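# Fully open the compost pail's green lid and let go

## Task

Swing the green lid of the compost pail to its fully open position so that it stays standing open by itself. The pail must remain upright. At the end, no part of either arm or hand may touch the pail, and the white mug and glass tumbler must both still be standing.

## Robot and tools

Robot: two six-joint arms, left_arm and right_arm, each with a two-finger gripper and a wrist camera. Cameras are cam_high (a fixed overhead view on a stand behind the arms), cam_left_wrist and cam_right_wrist, each 504x504 pixels. If a wrist-camera cable touches something, that counts as the hand touching it.

Frame: all hand positions, orientations and velocities are in the scene frame. Its origin is at table-top height, halfway between the two nominal arm bases. +x points out over the table, +z points up, and left_arm sits on the +y side. The calibrated bases are left_arm at (-0.023, +0.271, +0.032) m and right_arm at (-0.031, -0.242, +0.018) m. Reported hand poses can be off by a few centimetres, more at long reach. end_effector_position is the point between the finger pads, about 1 cm short of the tips. The fingers point along the gripper's +z axis and close along its y axis.

Row layout: one row always has 14 numbers, each in [-1, 1]. The first 7 are for left_arm and the last 7 for right_arm. Within each arm the order is wrist yaw, wrist pitch, wrist roll, shoulder, waist, elbow, then the gripper opening. The six joint numbers are offsets, not poses. They count from the arm's Joint targets as they stood when the action began, not from the previous row. Sending 0 re-sends the current targets. For the scale, 1.0 equals 2.224 rad for waist, shoulder and elbow, and 8.485 rad for wrist pitch, wrist yaw and wrist roll. The opening is absolute: +1 is fully open (a 0.094 m pad gap) and -1 is closed. Sending 0 there is a real command, so to keep a gripper unchanged, repeat its present value. The waist and wrist roll have signs opposite to the URDF. The URDF ranges are waist -2.618 to 3.054 (so -3.054 to 2.618 in your numbers), shoulder 0 to 3.142, elbow 0 to 3.142, wrist pitch and wrist yaw -1.571 to 1.571, and wrist roll -2.094 to 2.094. An action that pushes a joint more than 0.059 rad past its end is refused for both arms.

Tools:
- execute_actions(actions, cameras): actions is a list of up to 15 rows, each row one 1/30 s step. A short list holds its last row for the remaining steps. Images are returned only for an empty list or when cameras names them; ["all"] gives every camera.
- move(target, speed, blend, opening_speed, grip_force, blocking, cameras): target is either one 14-number row or a list of up to 15 rows. Every row's offsets count from the same starting Joint targets. All joints move together, so the hand travels along a curve. The move does not avoid obstacles.
  - speed is in rad/s for the joint that has farthest to go, from 0.01 to 12.57, default 0.5. Give one value, or one per target.
  - blend is in rad and rounds the corners between listed targets. The default 0 stops at each target.
  - opening_speed is the rate of change on the -1 to +1 scale, 0.2 or more; use it for gentle closing.
  - grip_force is the pad force limit in newtons, 10 to 50, one value or one per arm.
  - blocking=false returns after about 0.5 s while the move continues.
  The result adds a "move:" line saying how the move ended (done, off_target, moving, held, fault), plus limits=held if steps were withheld.
- wait(seconds 0 to 10, cameras): the arms hold their last command while time runs.
- stop(cameras): brakes a running move.
- zoom_image(camera, region=[x0,y0,x1,y1]): gives an enlarged view of that camera's newest image. Coordinates are in pixels from the top-left, at most 504 by 504.
- read_manual(section): returns the licence texts only.
- finished_scene(scene): ends the scene, given the current scene number. This cannot be undone, so call it only once the lid stands open and both hands are clear.

Result lines:
- Joint positions, Joint velocities and Joint torques are listed in the joint order above, in rad, rad/s and N m. Positions and velocities add the pad gap at the end, in m and m/s.
- Joint targets is the base that the next offsets count from.
- Tool commands gives the current gripper commands.
- grip_measured is the measured opening on the command scale. It reads a little wide when empty.
- grip_effort_nm is the gripper motor effort; negative means closing. It is not the pad force.
- "joint sent to its limit" means a joint was clipped at its end.
- "joint command not followed" means the clearance check changed or withheld some targets.
- MOTOR HOT appears at 75 °C. An OVER-TEMPERATURE FAULT at 90 °C folds that arm away, and it stays idle.
- Step readings list joint positions during an action call.

Things to avoid:
- Slamming the lid or hitting the pail, mug, tumbler or table.
- Pressing hard, tipping the pail, or letting anything fall off the table.
- Contact between the two arms, or closing one gripper on the other.
- Strain on the camera cables.
- Staying stretched out or pushing against something for long, which heats the motors.
- To end a push, command the targets back past the measured positions.
- Something may briefly nudge a loose object, so check the final state in the images before finishing.

Each tool is called after ">>>" as name([rows], argument=value, ...), one row to a line, values as JSON.

## Session

>>> execute_actions(actions=[])

Scene clock: 0.00 s.
left_arm: end_effector_position=(+0.3956, +0.2712, +0.1503) grip_measured=+1.000 grip_effort_nm=n/a end_effector_quat_wxyz=(+0.608, -0.026, +0.791, +0.067) | right_arm: end_effector_position=(+0.3589, -0.1938, +0.1213) grip_measured=+1.000 grip_effort_nm=n/a end_effector_quat_wxyz=(+0.606, -0.055, +0.794, +0.007)
Joint names: [wrist yaw, wrist pitch, wrist roll, shoulder, waist, elbow]
Joint positions: left_arm=[-0.24 0.895 -0.015 1.592 0.096 0.435 0.094] | right_arm=[0.068 0.972 0.039 1.552 -0.132 0.311 0.094]
Joint velocities: within noise
Joint torques (N m): no reading
Heat: left arm: 31 °C; right arm: 25 °C.
Joint targets: left_arm=[-0.240 0.884 -0.014 1.588 0.096 0.438] | right_arm=[0.069 0.971 0.038 1.545 -0.132 0.317]
Tool commands: left_gripper/opening=+1.0 right_gripper/opening=+1.0

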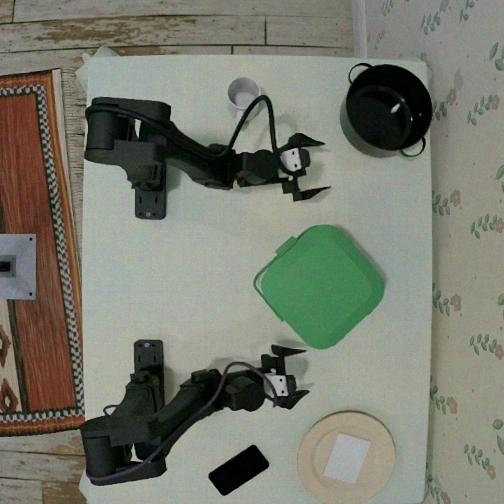

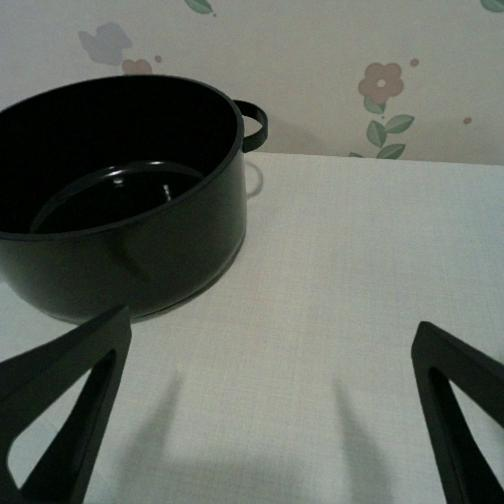

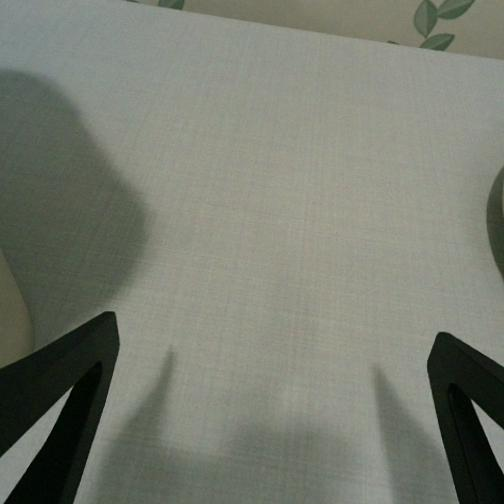

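>>> zoom_image(camera="cam_high", region=[230, 200, 410, 370])

>>> zoom_image(camera="cam_high", region=[80, 50, 500, 470])

Scaled by 2.800 from the camera's 504x504 image, which has a finer 720x720 frame.

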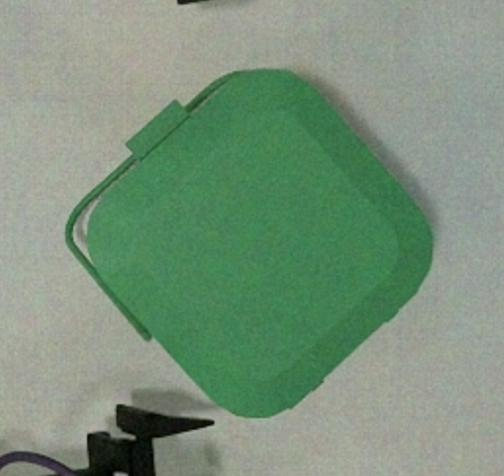

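Scaled by 1.200 from the camera's 504x504 image, which has a finer 720x720 frame.

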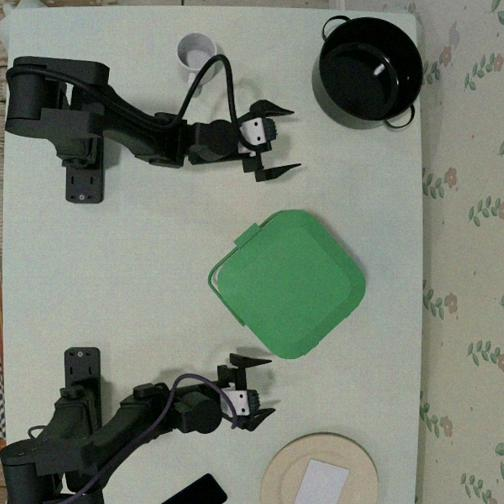

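>>> move([
  [0,-0.0688,0.0016,-0.2644,0.0468,0,1,0,0,0,0,0,0,1],
  [0.099,-0.116,0.00165,-0.4442,0.0018,0.0279,1,0,0,0,0,0,0,1],
], speed=0.8, blend=[0.15,0], cameras=["all"])

Scene clock: 103.23 s.
left_arm: end_effector_position=(+0.2330, +0.1415, +0.2813) grip_measured=+1.000 grip_effort_nm=0.00 end_effector_quat_wxyz=(+0.586, +0.226, +0.733, -0.261) | right_arm: end_effector_position=(+0.3589, -0.1938, +0.1213) grip_measured=+1.000 grip_effort_nm=-0.03 end_effector_quat_wxyz=(+0.606, -0.055, +0.794, +0.007)
Joint names: [wrist yaw, wrist pitch, wrist roll, shoulder, waist, elbow]
Joint positions: left_arm=[0.593 -0.084 -0.002 0.608 0.105 0.476 0.094] | right_arm=[0.068 0.972 0.039 1.552 -0.132 0.311 0.094]
Joint torques (N m): left_arm=[0.12 1.72 0.01 0.13 -0.47 10.29] | right_arm=[-0.03 1.75 0.03 -6.17 0.01 5.37]
Heat: left arm: 33 °C; right arm: 35 °C.
Joint targets: left_arm=[0.599 -0.100 0.000 0.600 0.100 0.500] | right_arm=[0.069 0.971 0.038 1.545 -0.132 0.317]
move: done

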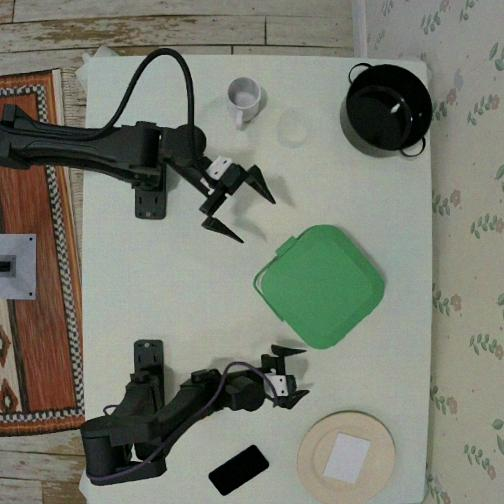

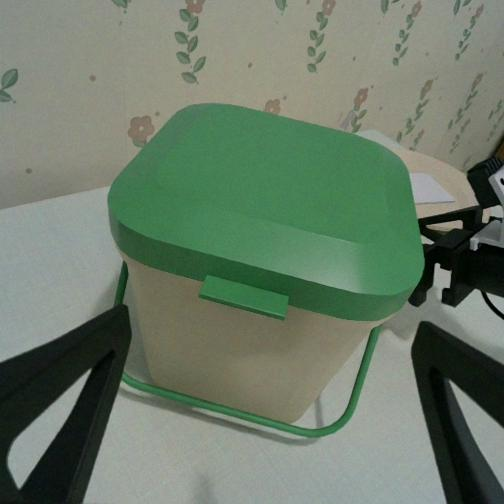

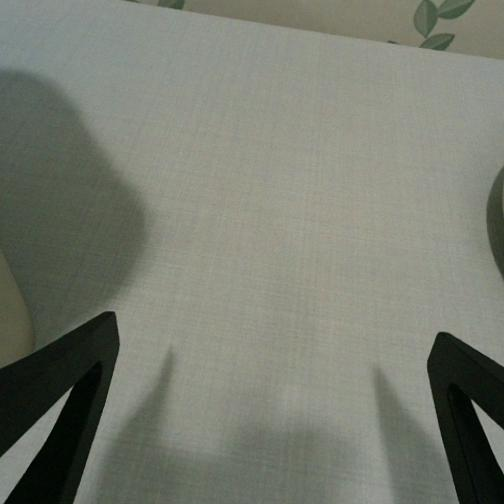

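>>> zoom_image(camera="cam_left_wrist", region=[90, 80, 450, 440])

Scaled by 1.400 from the camera's 504x504 image, which has a finer 720x720 frame.

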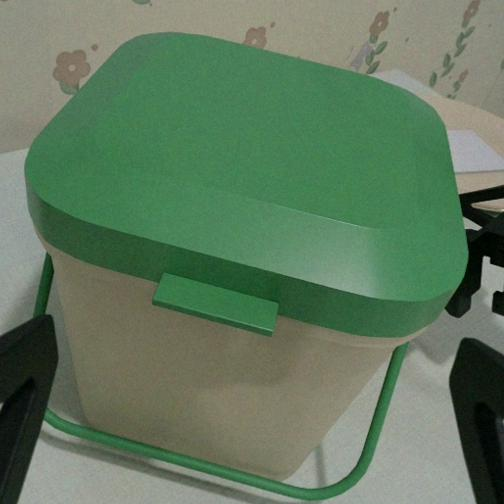

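>>> move([
  [0.0767,0,-0.185,0,-0.1254,0,-0.97,-0.0553,-0.138,-0.0045,-0.4699,0.1043,0.0373,1],
  [0.0767,0.1796,-0.185,0.5241,-0.1254,-0.1161,-0.97,-0.0553,-0.138,-0.0045,-0.4699,0.1043,0.0373,1],
], speed=0.8, cameras=["all"])

Scene clock: 252.87 s.
left_arm: end_effector_position=(+0.2743, +0.1487, +0.1587) grip_measured=-0.967 grip_effort_nm=-0.13 end_effector_quat_wxyz=(+0.682, +0.688, +0.200, +0.146) | right_arm: end_effector_position=(+0.2387, -0.1927, +0.2124) grip_measured=+1.000 grip_effort_nm=-0.03 end_effector_quat_wxyz=(+0.574, -0.085, +0.803, +0.133)
Joint names: [wrist yaw, wrist pitch, wrist roll, shoulder, waist, elbow]
Joint positions: left_arm=[1.242 1.414 -1.581 1.752 -0.174 0.252 0.002] | right_arm=[-0.386 -0.193 0.009 0.512 0.093 0.37 0.094]
Joint torques (N m): left_arm=[0.14 1.64 0.1 -4.46 -0.43 2.96] | right_arm=[-0.26 1.64 -0.06 -0.23 0.54 9.85]
Heat: left arm: 34 °C; right arm: 40 °C.
Joint targets: left_arm=[1.250 1.424 -1.570 1.766 -0.179 0.242] | right_arm=[-0.400 -0.200 0.000 0.500 0.100 0.400]
move: done

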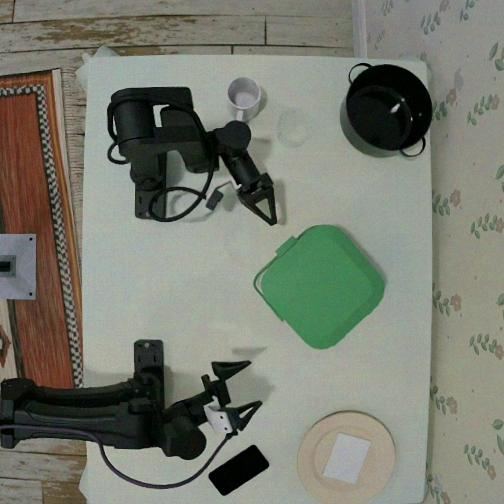

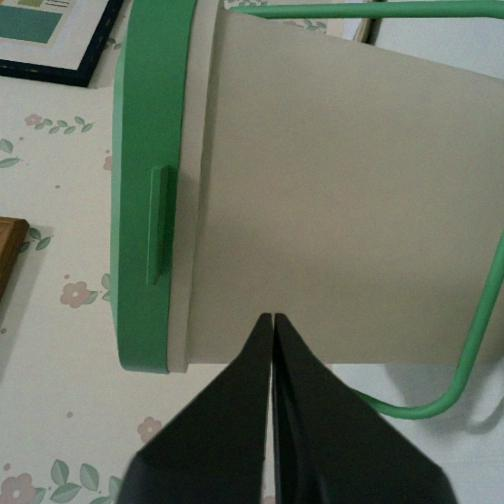

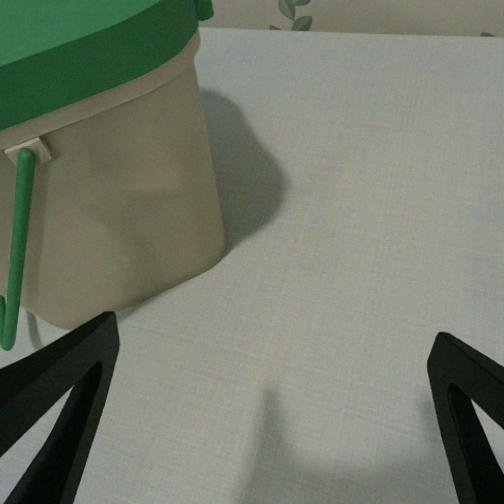

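>>> zoom_image(camera="cam_left_wrist", region=[90, 130, 250, 290])

Scaled by 3.150 from the camera's 504x504 image, which has a finer 720x720 frame.

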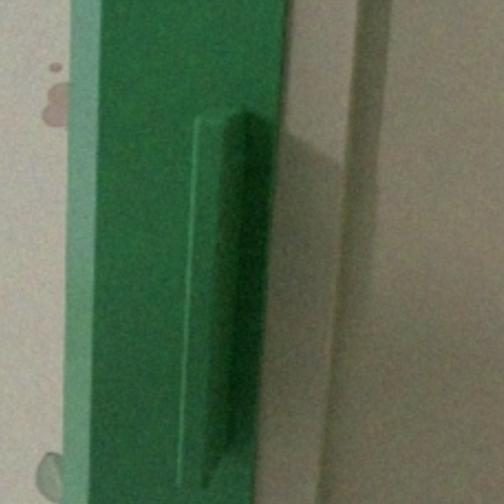

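>>> move(target=[-0.02946,-0.03147,0,-0.06115,0.10755,0.05908,-0.97,0,0,0,0,0,0,1], speed=0.4, cameras=["cam_left_wrist","cam_high"])

Scene clock: 283.70 s.
left_arm: end_effector_position=(+0.2994, +0.0985, +0.1792) grip_measured=-0.967 grip_effort_nm=-0.14 end_effector_quat_wxyz=(+0.673, +0.696, +0.204, +0.147) | right_arm: end_effector_position=(+0.2387, -0.1927, +0.2124) grip_measured=+1.000 grip_effort_nm=-0.03 end_effector_quat_wxyz=(+0.574, -0.085, +0.803, +0.133)
Joint names: [wrist yaw, wrist pitch, wrist roll, shoulder, waist, elbow]
Joint positions: left_arm=[1.002 1.189 -1.581 1.645 0.057 0.36 0.002] | right_arm=[-0.386 -0.193 0.009 0.512 0.093 0.37 0.094]
Joint torques (N m): left_arm=[0.03 1.41 0.11 -7.51 0.31 6.37] | right_arm=[-0.26 1.64 -0.07 -0.18 0.54 9.87]
Heat: left arm: 32 °C; right arm: 40 °C.
Joint targets: left_arm=[1.000 1.156 -1.570 1.630 0.060 0.373] | right_arm=[-0.400 -0.200 0.000 0.500 0.100 0.400]
move: done
Images, in order (width x height): cam_high 504x504, cam_left_wrist 504x504.

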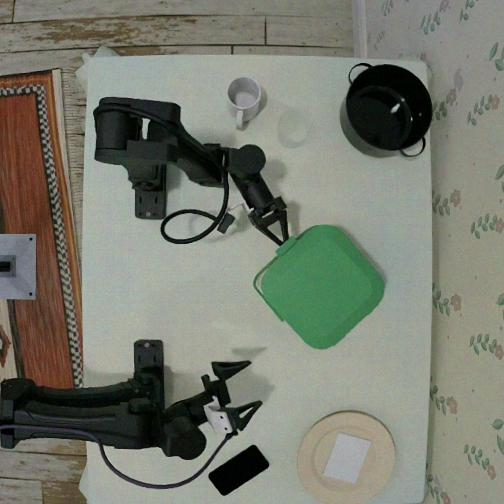

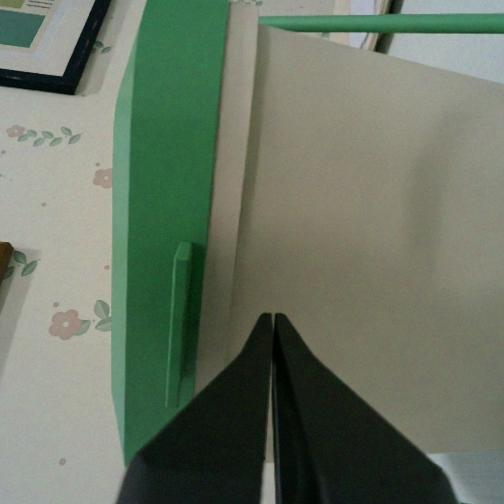

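>>> move([
  [-0.00118,-0.01286,0,-0.03593,0.00697,0.01358,-0.97,0,0,0,0,0,0,1],
  [-0.00589,-0.05262,0,-0.12716,0.01924,0.07406,-0.97,0,0,0,0,0,0,1],
], speed=[0.12,0.2], blend=[0.03,0], cameras=["all"])

Scene clock: 345.93 s.
left_arm: end_effector_position=(+0.3070, +0.0896, +0.2430) grip_measured=-0.968 grip_effort_nm=-0.12 end_effector_quat_wxyz=(+0.667, +0.699, +0.216, +0.145) | right_arm: end_effector_position=(+0.2387, -0.1927, +0.2123) grip_measured=+1.000 grip_effort_nm=-0.03 end_effector_quat_wxyz=(+0.574, -0.085, +0.803, +0.133)
Joint names: [wrist yaw, wrist pitch, wrist roll, shoulder, waist, elbow]
Joint positions: left_arm=[0.948 0.733 -1.581 1.367 0.098 0.514 0.002] | right_arm=[-0.386 -0.194 0.009 0.512 0.093 0.37 0.094]
Joint torques (N m): left_arm=[0.07 1.53 0.1 -6.9 0.61 9.17] | right_arm=[-0.25 1.65 -0.06 -0.2 0.53 9.87]
Heat: left arm: 33 °C; right arm: 41 °C.
Joint targets: left_arm=[0.950 0.710 -1.570 1.347 0.103 0.538] | right_arm=[-0.400 -0.200 0.000 0.500 0.100 0.400]
move: done

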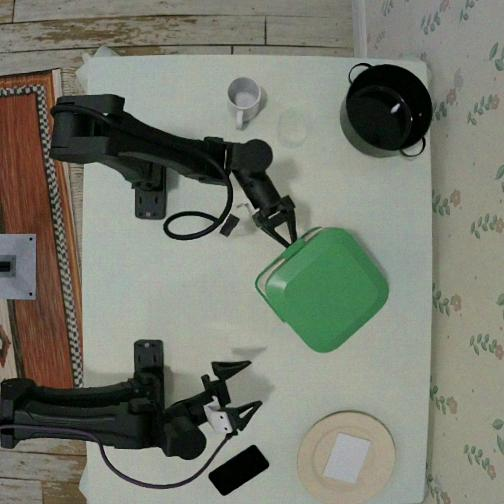

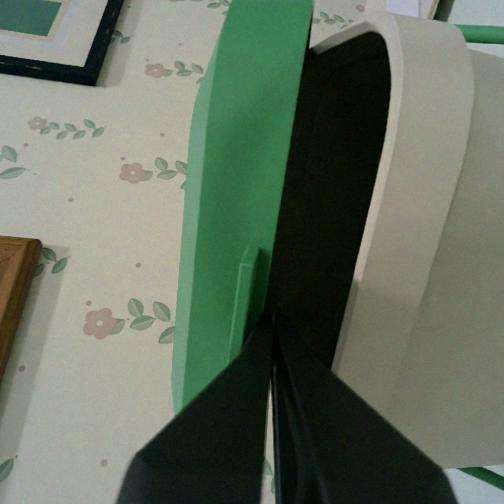

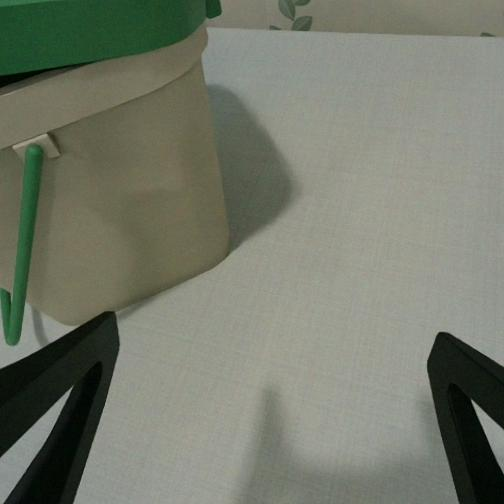

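>>> move([
  [-0.01414,-0.02977,0,-0.02851,0.03462,0.08462,-0.97,0,0,0,0,0,0,1],
  [-0.03182,-0.05025,0,-0.00674,0.07891,0.18453,-0.97,0,0,0,0,0,0,1],
], speed=0.2, blend=[0.05,0], cameras=["all"])

Scene clock: 356.67 s.
left_arm: end_effector_position=(+0.3433, +0.0480, +0.3464) grip_measured=-0.968 grip_effort_nm=-0.12 end_effector_quat_wxyz=(+0.654, +0.693, +0.236, +0.188) | right_arm: end_effector_position=(+0.2387, -0.1927, +0.2123) grip_measured=+1.000 grip_effort_nm=-0.03 end_effector_quat_wxyz=(+0.574, -0.085, +0.803, +0.133)
Joint names: [wrist yaw, wrist pitch, wrist roll, shoulder, waist, elbow]
Joint positions: left_arm=[0.678 0.306 -1.581 1.322 0.274 0.922 0.002] | right_arm=[-0.386 -0.194 0.009 0.512 0.093 0.37 0.094]
Joint torques (N m): left_arm=[0.08 1.64 0.1 -4.88 0.51 10.5] | right_arm=[-0.25 1.65 -0.06 -0.2 0.53 9.85]
Heat: left arm: 34 °C; right arm: 41 °C.
Joint targets: left_arm=[0.680 0.284 -1.570 1.332 0.279 0.949] | right_arm=[-0.400 -0.200 0.000 0.500 0.100 0.400]
move: done

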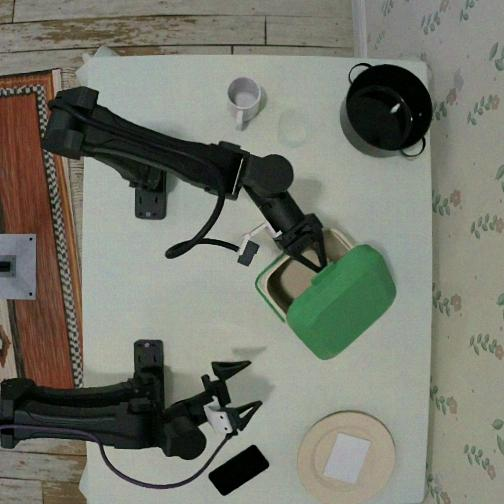

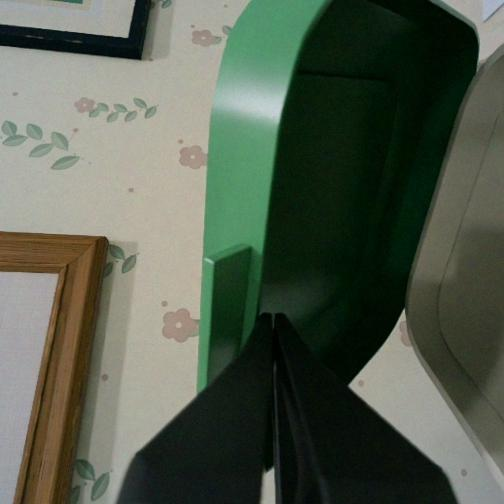

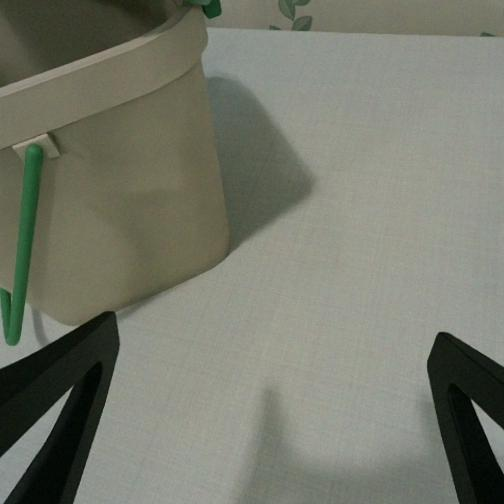

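>>> move([
  [-0.01532,-0.01358,0,0.05746,0.04137,0.10881,-0.97,0,0,0,0,0,0,1],
  [-0.03064,-0.02332,0,0.13251,0.079,0.22104,-0.97,0,0,0,0,0,0,1],
], speed=0.2, blend=[0.05,0], cameras=["all"])

Scene clock: 364.13 s.
left_arm: end_effector_position=(+0.4085, -0.0225, +0.4035) grip_measured=-0.968 grip_effort_nm=-0.12 end_effector_quat_wxyz=(+0.640, +0.689, +0.258, +0.221) | right_arm: end_effector_position=(+0.2387, -0.1927, +0.2123) grip_measured=+1.000 grip_effort_nm=-0.03 end_effector_quat_wxyz=(+0.574, -0.085, +0.803, +0.133)
Joint names: [wrist yaw, wrist pitch, wrist roll, shoulder, waist, elbow]
Joint positions: left_arm=[0.419 0.107 -1.581 1.611 0.45 1.413 0.002] | right_arm=[-0.386 -0.194 0.009 0.512 0.093 0.37 0.094]
Joint torques (N m): left_arm=[0.03 1.74 0.11 -7.92 0.5 10.7] | right_arm=[-0.26 1.64 -0.06 -0.2 0.53 9.85]
Heat: left arm: 34 °C; right arm: 41 °C.
Joint targets: left_arm=[0.420 0.086 -1.570 1.627 0.454 1.440] | right_arm=[-0.400 -0.200 0.000 0.500 0.100 0.400]
move: done

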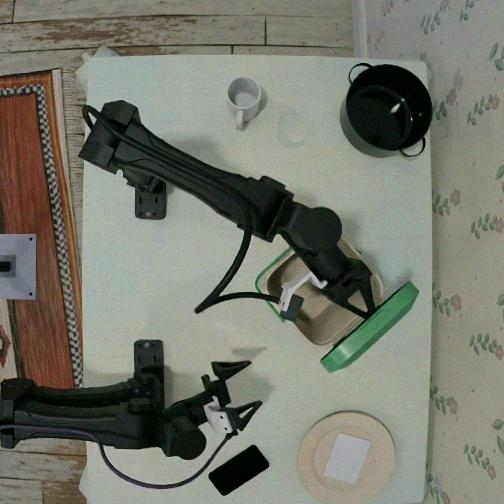

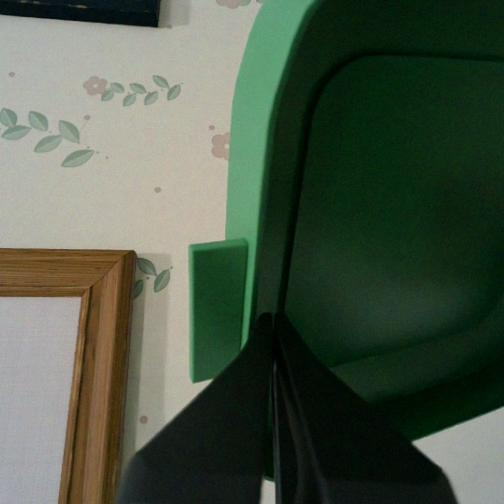

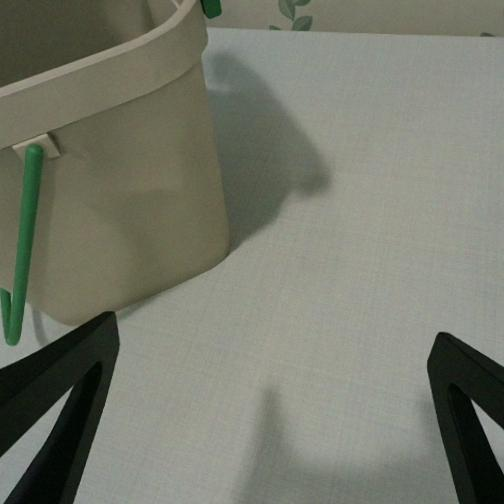

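>>> move(target=[0.0051,0.00325,0,-0.025,-0.0125,-0.0374,-0.97,0,0,0,0,0,0,1], speed=0.2, cameras=["cam_high","cam_left_wrist"])

Scene clock: 368.97 s.
left_arm: end_effector_position=(+0.4070, -0.0155, +0.3911) grip_measured=-0.968 grip_effort_nm=-0.12 end_effector_quat_wxyz=(+0.636, +0.695, +0.262, +0.212) | right_arm: end_effector_position=(+0.2387, -0.1927, +0.2123) grip_measured=+1.000 grip_effort_nm=-0.03 end_effector_quat_wxyz=(+0.574, -0.085, +0.803, +0.133)
Joint names: [wrist yaw, wrist pitch, wrist roll, shoulder, waist, elbow]
Joint positions: left_arm=[0.448 0.113 -1.581 1.598 0.429 1.372 0.002] | right_arm=[-0.386 -0.194 0.009 0.512 0.093 0.37 0.094]
Joint torques (N m): left_arm=[0.2 1.94 0.1 -11.77 -0.28 6.98] | right_arm=[-0.25 1.64 -0.06 -0.23 0.55 9.85]
Heat: left arm: 34 °C; right arm: 41 °C.
Joint targets: left_arm=[0.464 0.114 -1.570 1.571 0.426 1.357] | right_arm=[-0.400 -0.200 0.000 0.500 0.100 0.400]
move: done
Images, in order (width x height): cam_high 504x504, cam_left_wrist 504x504.

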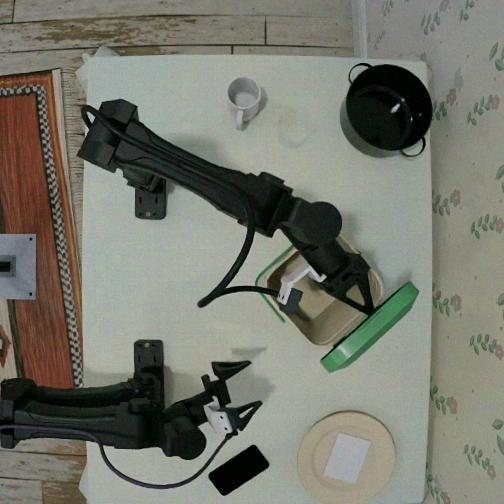

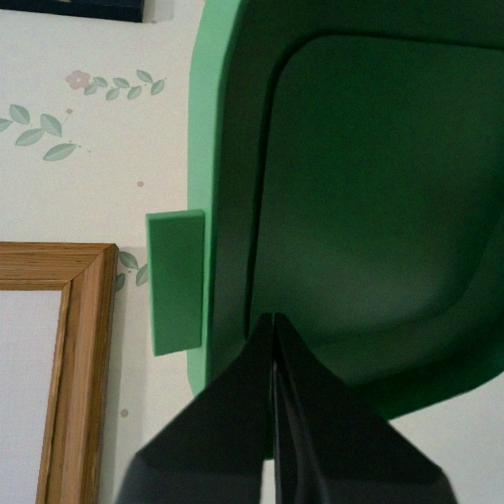

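>>> move([
  [-0.01933,0.00183,0,0.10504,0.04379,0.09807,-0.97,0,0,0,0,0,0,1],
  [-0.02522,-0.00219,0,0.15454,0.05661,0.1629,-0.97,0,0,0,0,0,0,1],
], speed=0.15, blend=[0.04,0], cameras=["all"])

Scene clock: 392.40 s.
left_arm: end_effector_position=(+0.4634, -0.0827, +0.3908) grip_measured=-0.968 grip_effort_nm=-0.12 end_effector_quat_wxyz=(+0.631, +0.680, +0.277, +0.250) | right_arm: end_effector_position=(+0.2387, -0.1927, +0.2123) grip_measured=+1.000 grip_effort_nm=-0.03 end_effector_quat_wxyz=(+0.574, -0.085, +0.803, +0.133)
Joint names: [wrist yaw, wrist pitch, wrist roll, shoulder, waist, elbow]
Joint positions: left_arm=[0.249 0.118 -1.581 1.892 0.548 1.692 0.002] | right_arm=[-0.386 -0.194 0.009 0.512 0.093 0.37 0.094]
Joint torques (N m): left_arm=[0.02 1.76 0.1 -10.58 0.5 10.76] | right_arm=[-0.26 1.64 -0.06 -0.2 0.54 9.87]
Heat: left arm: 34 °C; right arm: 41 °C.
Joint targets: left_arm=[0.250 0.095 -1.570 1.915 0.553 1.719] | right_arm=[-0.400 -0.200 0.000 0.500 0.100 0.400]
move: done

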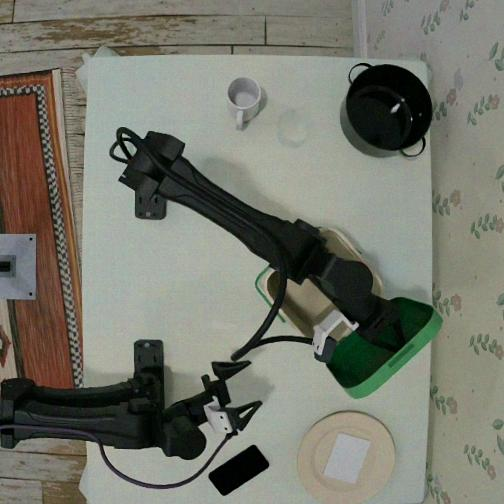

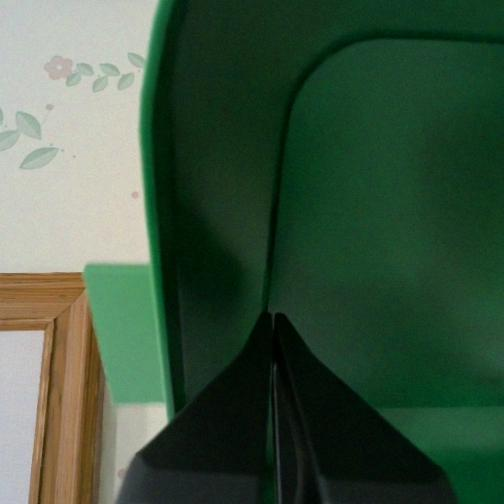

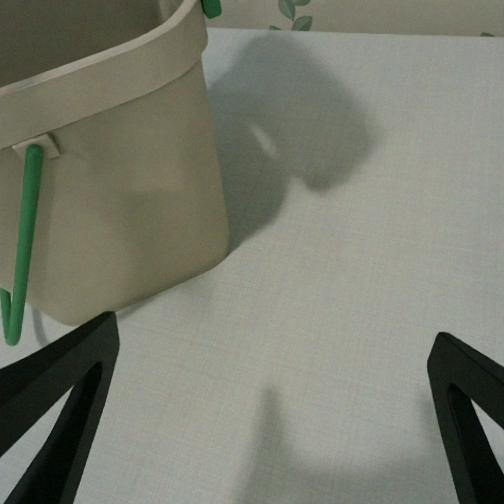

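>>> move(target=[-0.00589,-0.00338,0,0.0531,0.01124,0.06646,-0.97,0,0,0,0,0,0,1], speed=0.12, cameras=["all"])

Scene clock: 405.63 s.
left_arm: end_effector_position=(+0.4844, -0.1038, +0.3878) grip_measured=-0.968 grip_effort_nm=-0.12 end_effector_quat_wxyz=(+0.627, +0.677, +0.284, +0.260) | right_arm: end_effector_position=(+0.2387, -0.1927, +0.2123) grip_measured=+1.000 grip_effort_nm=-0.03 end_effector_quat_wxyz=(+0.574, -0.085, +0.803, +0.133)
Joint names: [wrist yaw, wrist pitch, wrist roll, shoulder, waist, elbow]
Joint positions: left_arm=[0.199 0.089 -1.581 2.008 0.573 1.84 0.002] | right_arm=[-0.386 -0.194 0.009 0.512 0.093 0.37 0.094]
Joint torques (N m): left_arm=[0.04 1.78 0.1 -11.62 0.51 10.78] | right_arm=[-0.25 1.64 -0.05 -0.21 0.53 9.83]
Heat: left arm: 35 °C; right arm: 41 °C.
Joint targets: left_arm=[0.200 0.066 -1.570 2.033 0.577 1.867] | right_arm=[-0.400 -0.200 0.000 0.500 0.100 0.400]
move: done

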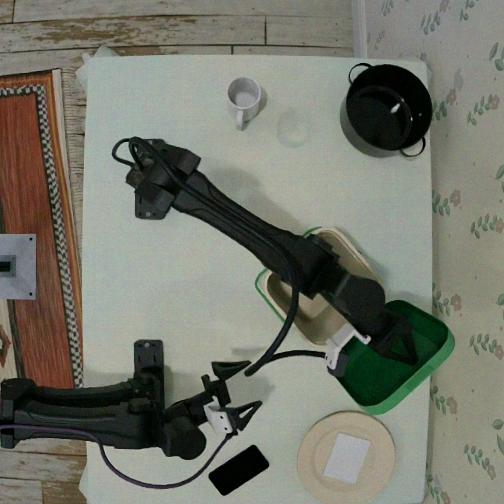

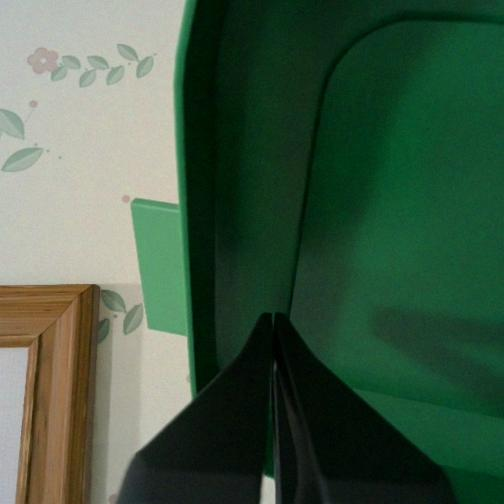

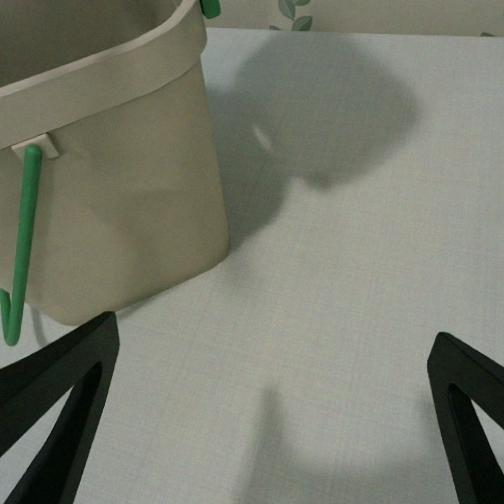

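>>> move(target=[-0.003,-0.0016,0,0.0286,0.0057,0.0348,-0.97,0,0,0,0,0,0,1], speed=0.1, cameras=["all"])

Scene clock: 410.93 s.
left_arm: end_effector_position=(+0.4947, -0.1149, +0.3846) grip_measured=-0.968 grip_effort_nm=-0.12 end_effector_quat_wxyz=(+0.626, +0.675, +0.288, +0.265) | right_arm: end_effector_position=(+0.2387, -0.1927, +0.2123) grip_measured=+1.000 grip_effort_nm=-0.03 end_effector_quat_wxyz=(+0.574, -0.085, +0.803, +0.133)
Joint names: [wrist yaw, wrist pitch, wrist roll, shoulder, waist, elbow]
Joint positions: left_arm=[0.173 0.075 -1.581 2.07 0.585 1.917 0.002] | right_arm=[-0.386 -0.194 0.009 0.512 0.093 0.37 0.094]
Joint torques (N m): left_arm=[0 1.79 0.1 -12.11 0.49 10.8] | right_arm=[-0.25 1.64 -0.06 -0.21 0.53 9.87]
Heat: left arm: 35 °C; right arm: 42 °C.
Joint targets: left_arm=[0.174 0.052 -1.570 2.096 0.590 1.944] | right_arm=[-0.400 -0.200 0.000 0.500 0.100 0.400]
move: done

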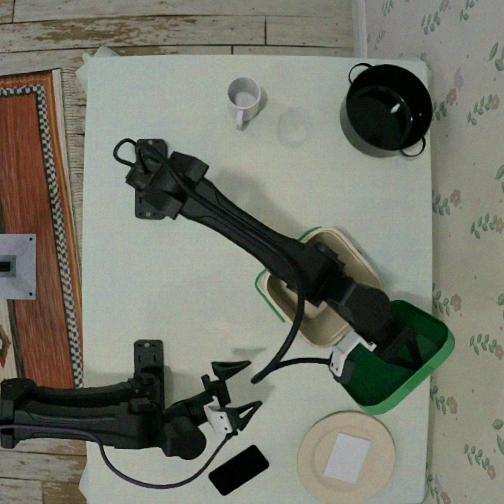

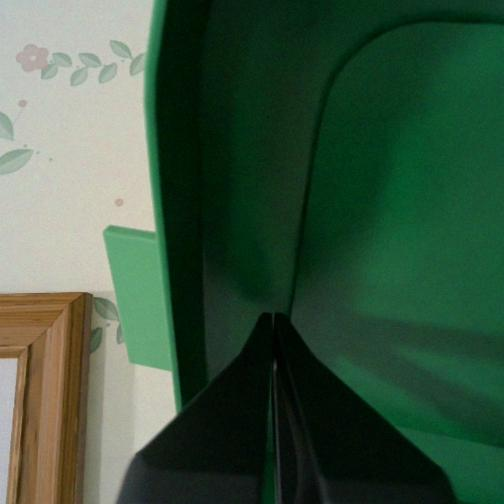

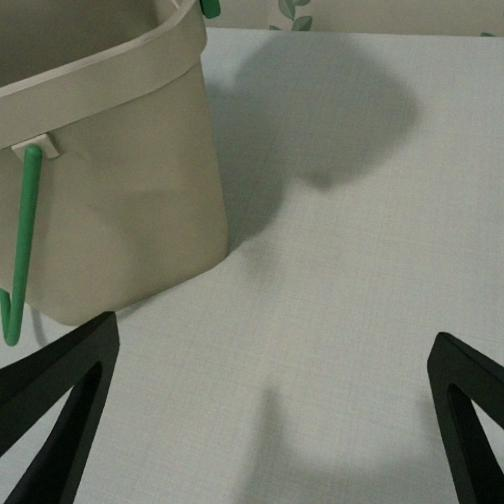

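>>> move(target=[-0.003,-0.0016,0,0.0286,0.0057,0.0348,-0.97,0,0,0,0,0,0,1], speed=0.1, cameras=["all"])

Scene clock: 414.63 s.
left_arm: end_effector_position=(+0.5040, -0.1258, +0.3813) grip_measured=-0.968 grip_effort_nm=-0.12 end_effector_quat_wxyz=(+0.624, +0.673, +0.291, +0.269) | right_arm: end_effector_position=(+0.2387, -0.1927, +0.2123) grip_measured=+1.000 grip_effort_nm=-0.03 end_effector_quat_wxyz=(+0.574, -0.085, +0.803, +0.133)
Joint names: [wrist yaw, wrist pitch, wrist roll, shoulder, waist, elbow]
Joint positions: left_arm=[0.15 0.059 -1.581 2.131 0.598 1.995 0.002] | right_arm=[-0.386 -0.194 0.009 0.512 0.093 0.37 0.094]
Joint torques (N m): left_arm=[-0.02 1.81 0.1 -12.46 0.57 10.67] | right_arm=[-0.26 1.64 -0.06 -0.21 0.54 9.85]
Heat: left arm: 35 °C; right arm: 42 °C.
Joint targets: left_arm=[0.149 0.039 -1.570 2.160 0.603 2.022] | right_arm=[-0.400 -0.200 0.000 0.500 0.100 0.400]
move: done

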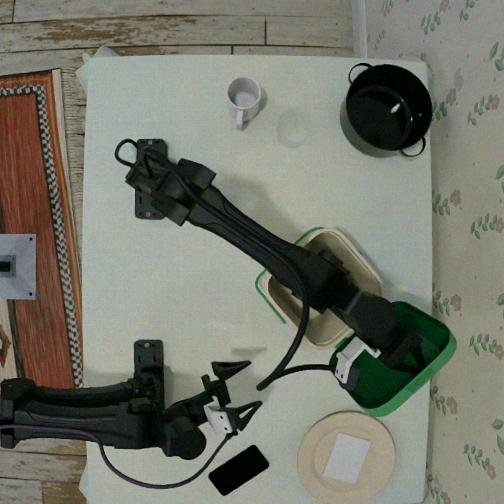

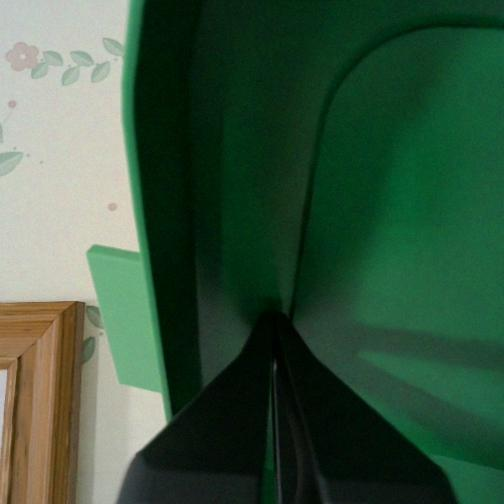

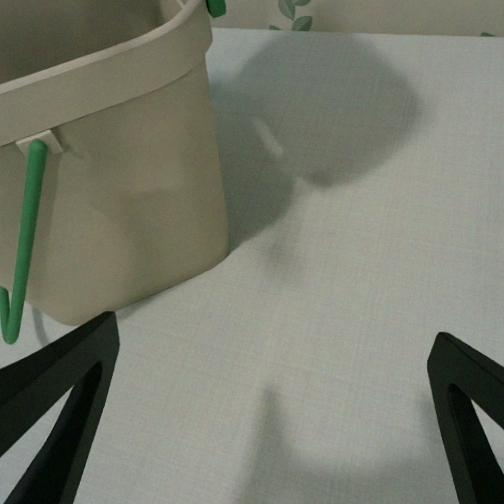

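>>> move([
  [0.0178,0.01067,0,-0.1598,-0.03579,-0.20094,-0.97,0,0,0,0,0,0,1],
  [0.04726,0.0153,0,-0.31484,-0.10432,-0.37365,-0.97,0,0,0,0,0,0,1],
], speed=[0.2,0.5], blend=[0.1,0], cameras=["all"])

Scene clock: 427.23 s.
left_arm: end_effector_position=(+0.3816, +0.0105, +0.3821) grip_measured=-0.968 grip_effort_nm=-0.12 end_effector_quat_wxyz=(+0.644, +0.694, +0.251, +0.203) | right_arm: end_effector_position=(+0.2387, -0.1927, +0.2123) grip_measured=+1.000 grip_effort_nm=-0.03 end_effector_quat_wxyz=(+0.574, -0.085, +0.803, +0.133)
Joint names: [wrist yaw, wrist pitch, wrist roll, shoulder, waist, elbow]
Joint positions: left_arm=[0.534 0.168 -1.581 1.48 0.374 1.208 0.002] | right_arm=[-0.386 -0.194 0.009 0.512 0.093 0.37 0.094]
Joint torques (N m): left_arm=[0.19 1.9 0.09 -9.66 -0.28 6.67] | right_arm=[-0.25 1.64 -0.07 -0.18 0.53 9.87]
Heat: left arm: 35 °C; right arm: 42 °C.
Joint targets: left_arm=[0.550 0.169 -1.570 1.460 0.371 1.191] | right_arm=[-0.400 -0.200 0.000 0.500 0.100 0.400]
move: done

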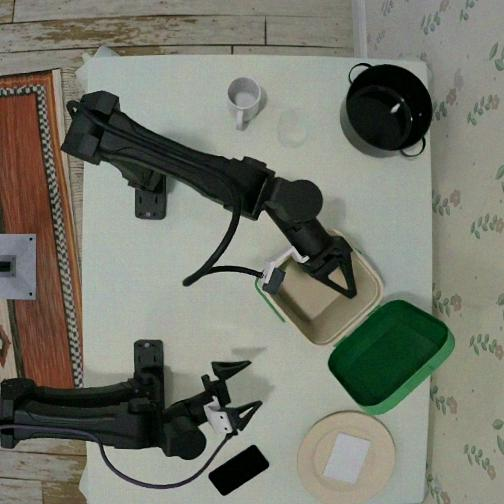

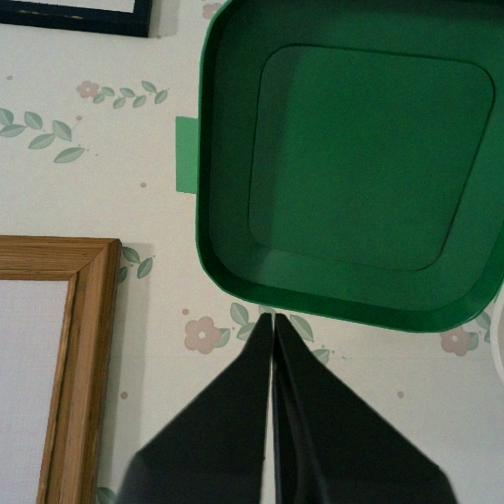

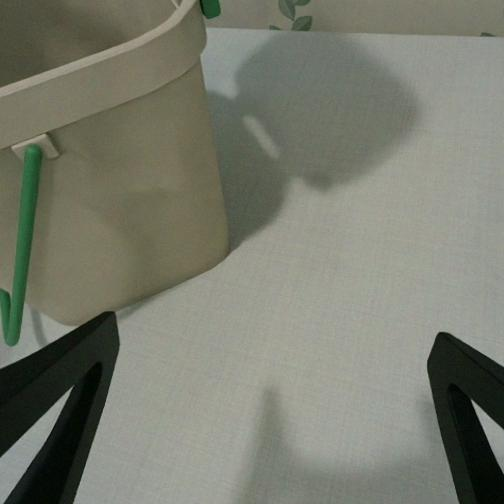

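>>> finished_scene(scene=1)

The scene is finished: the task was done.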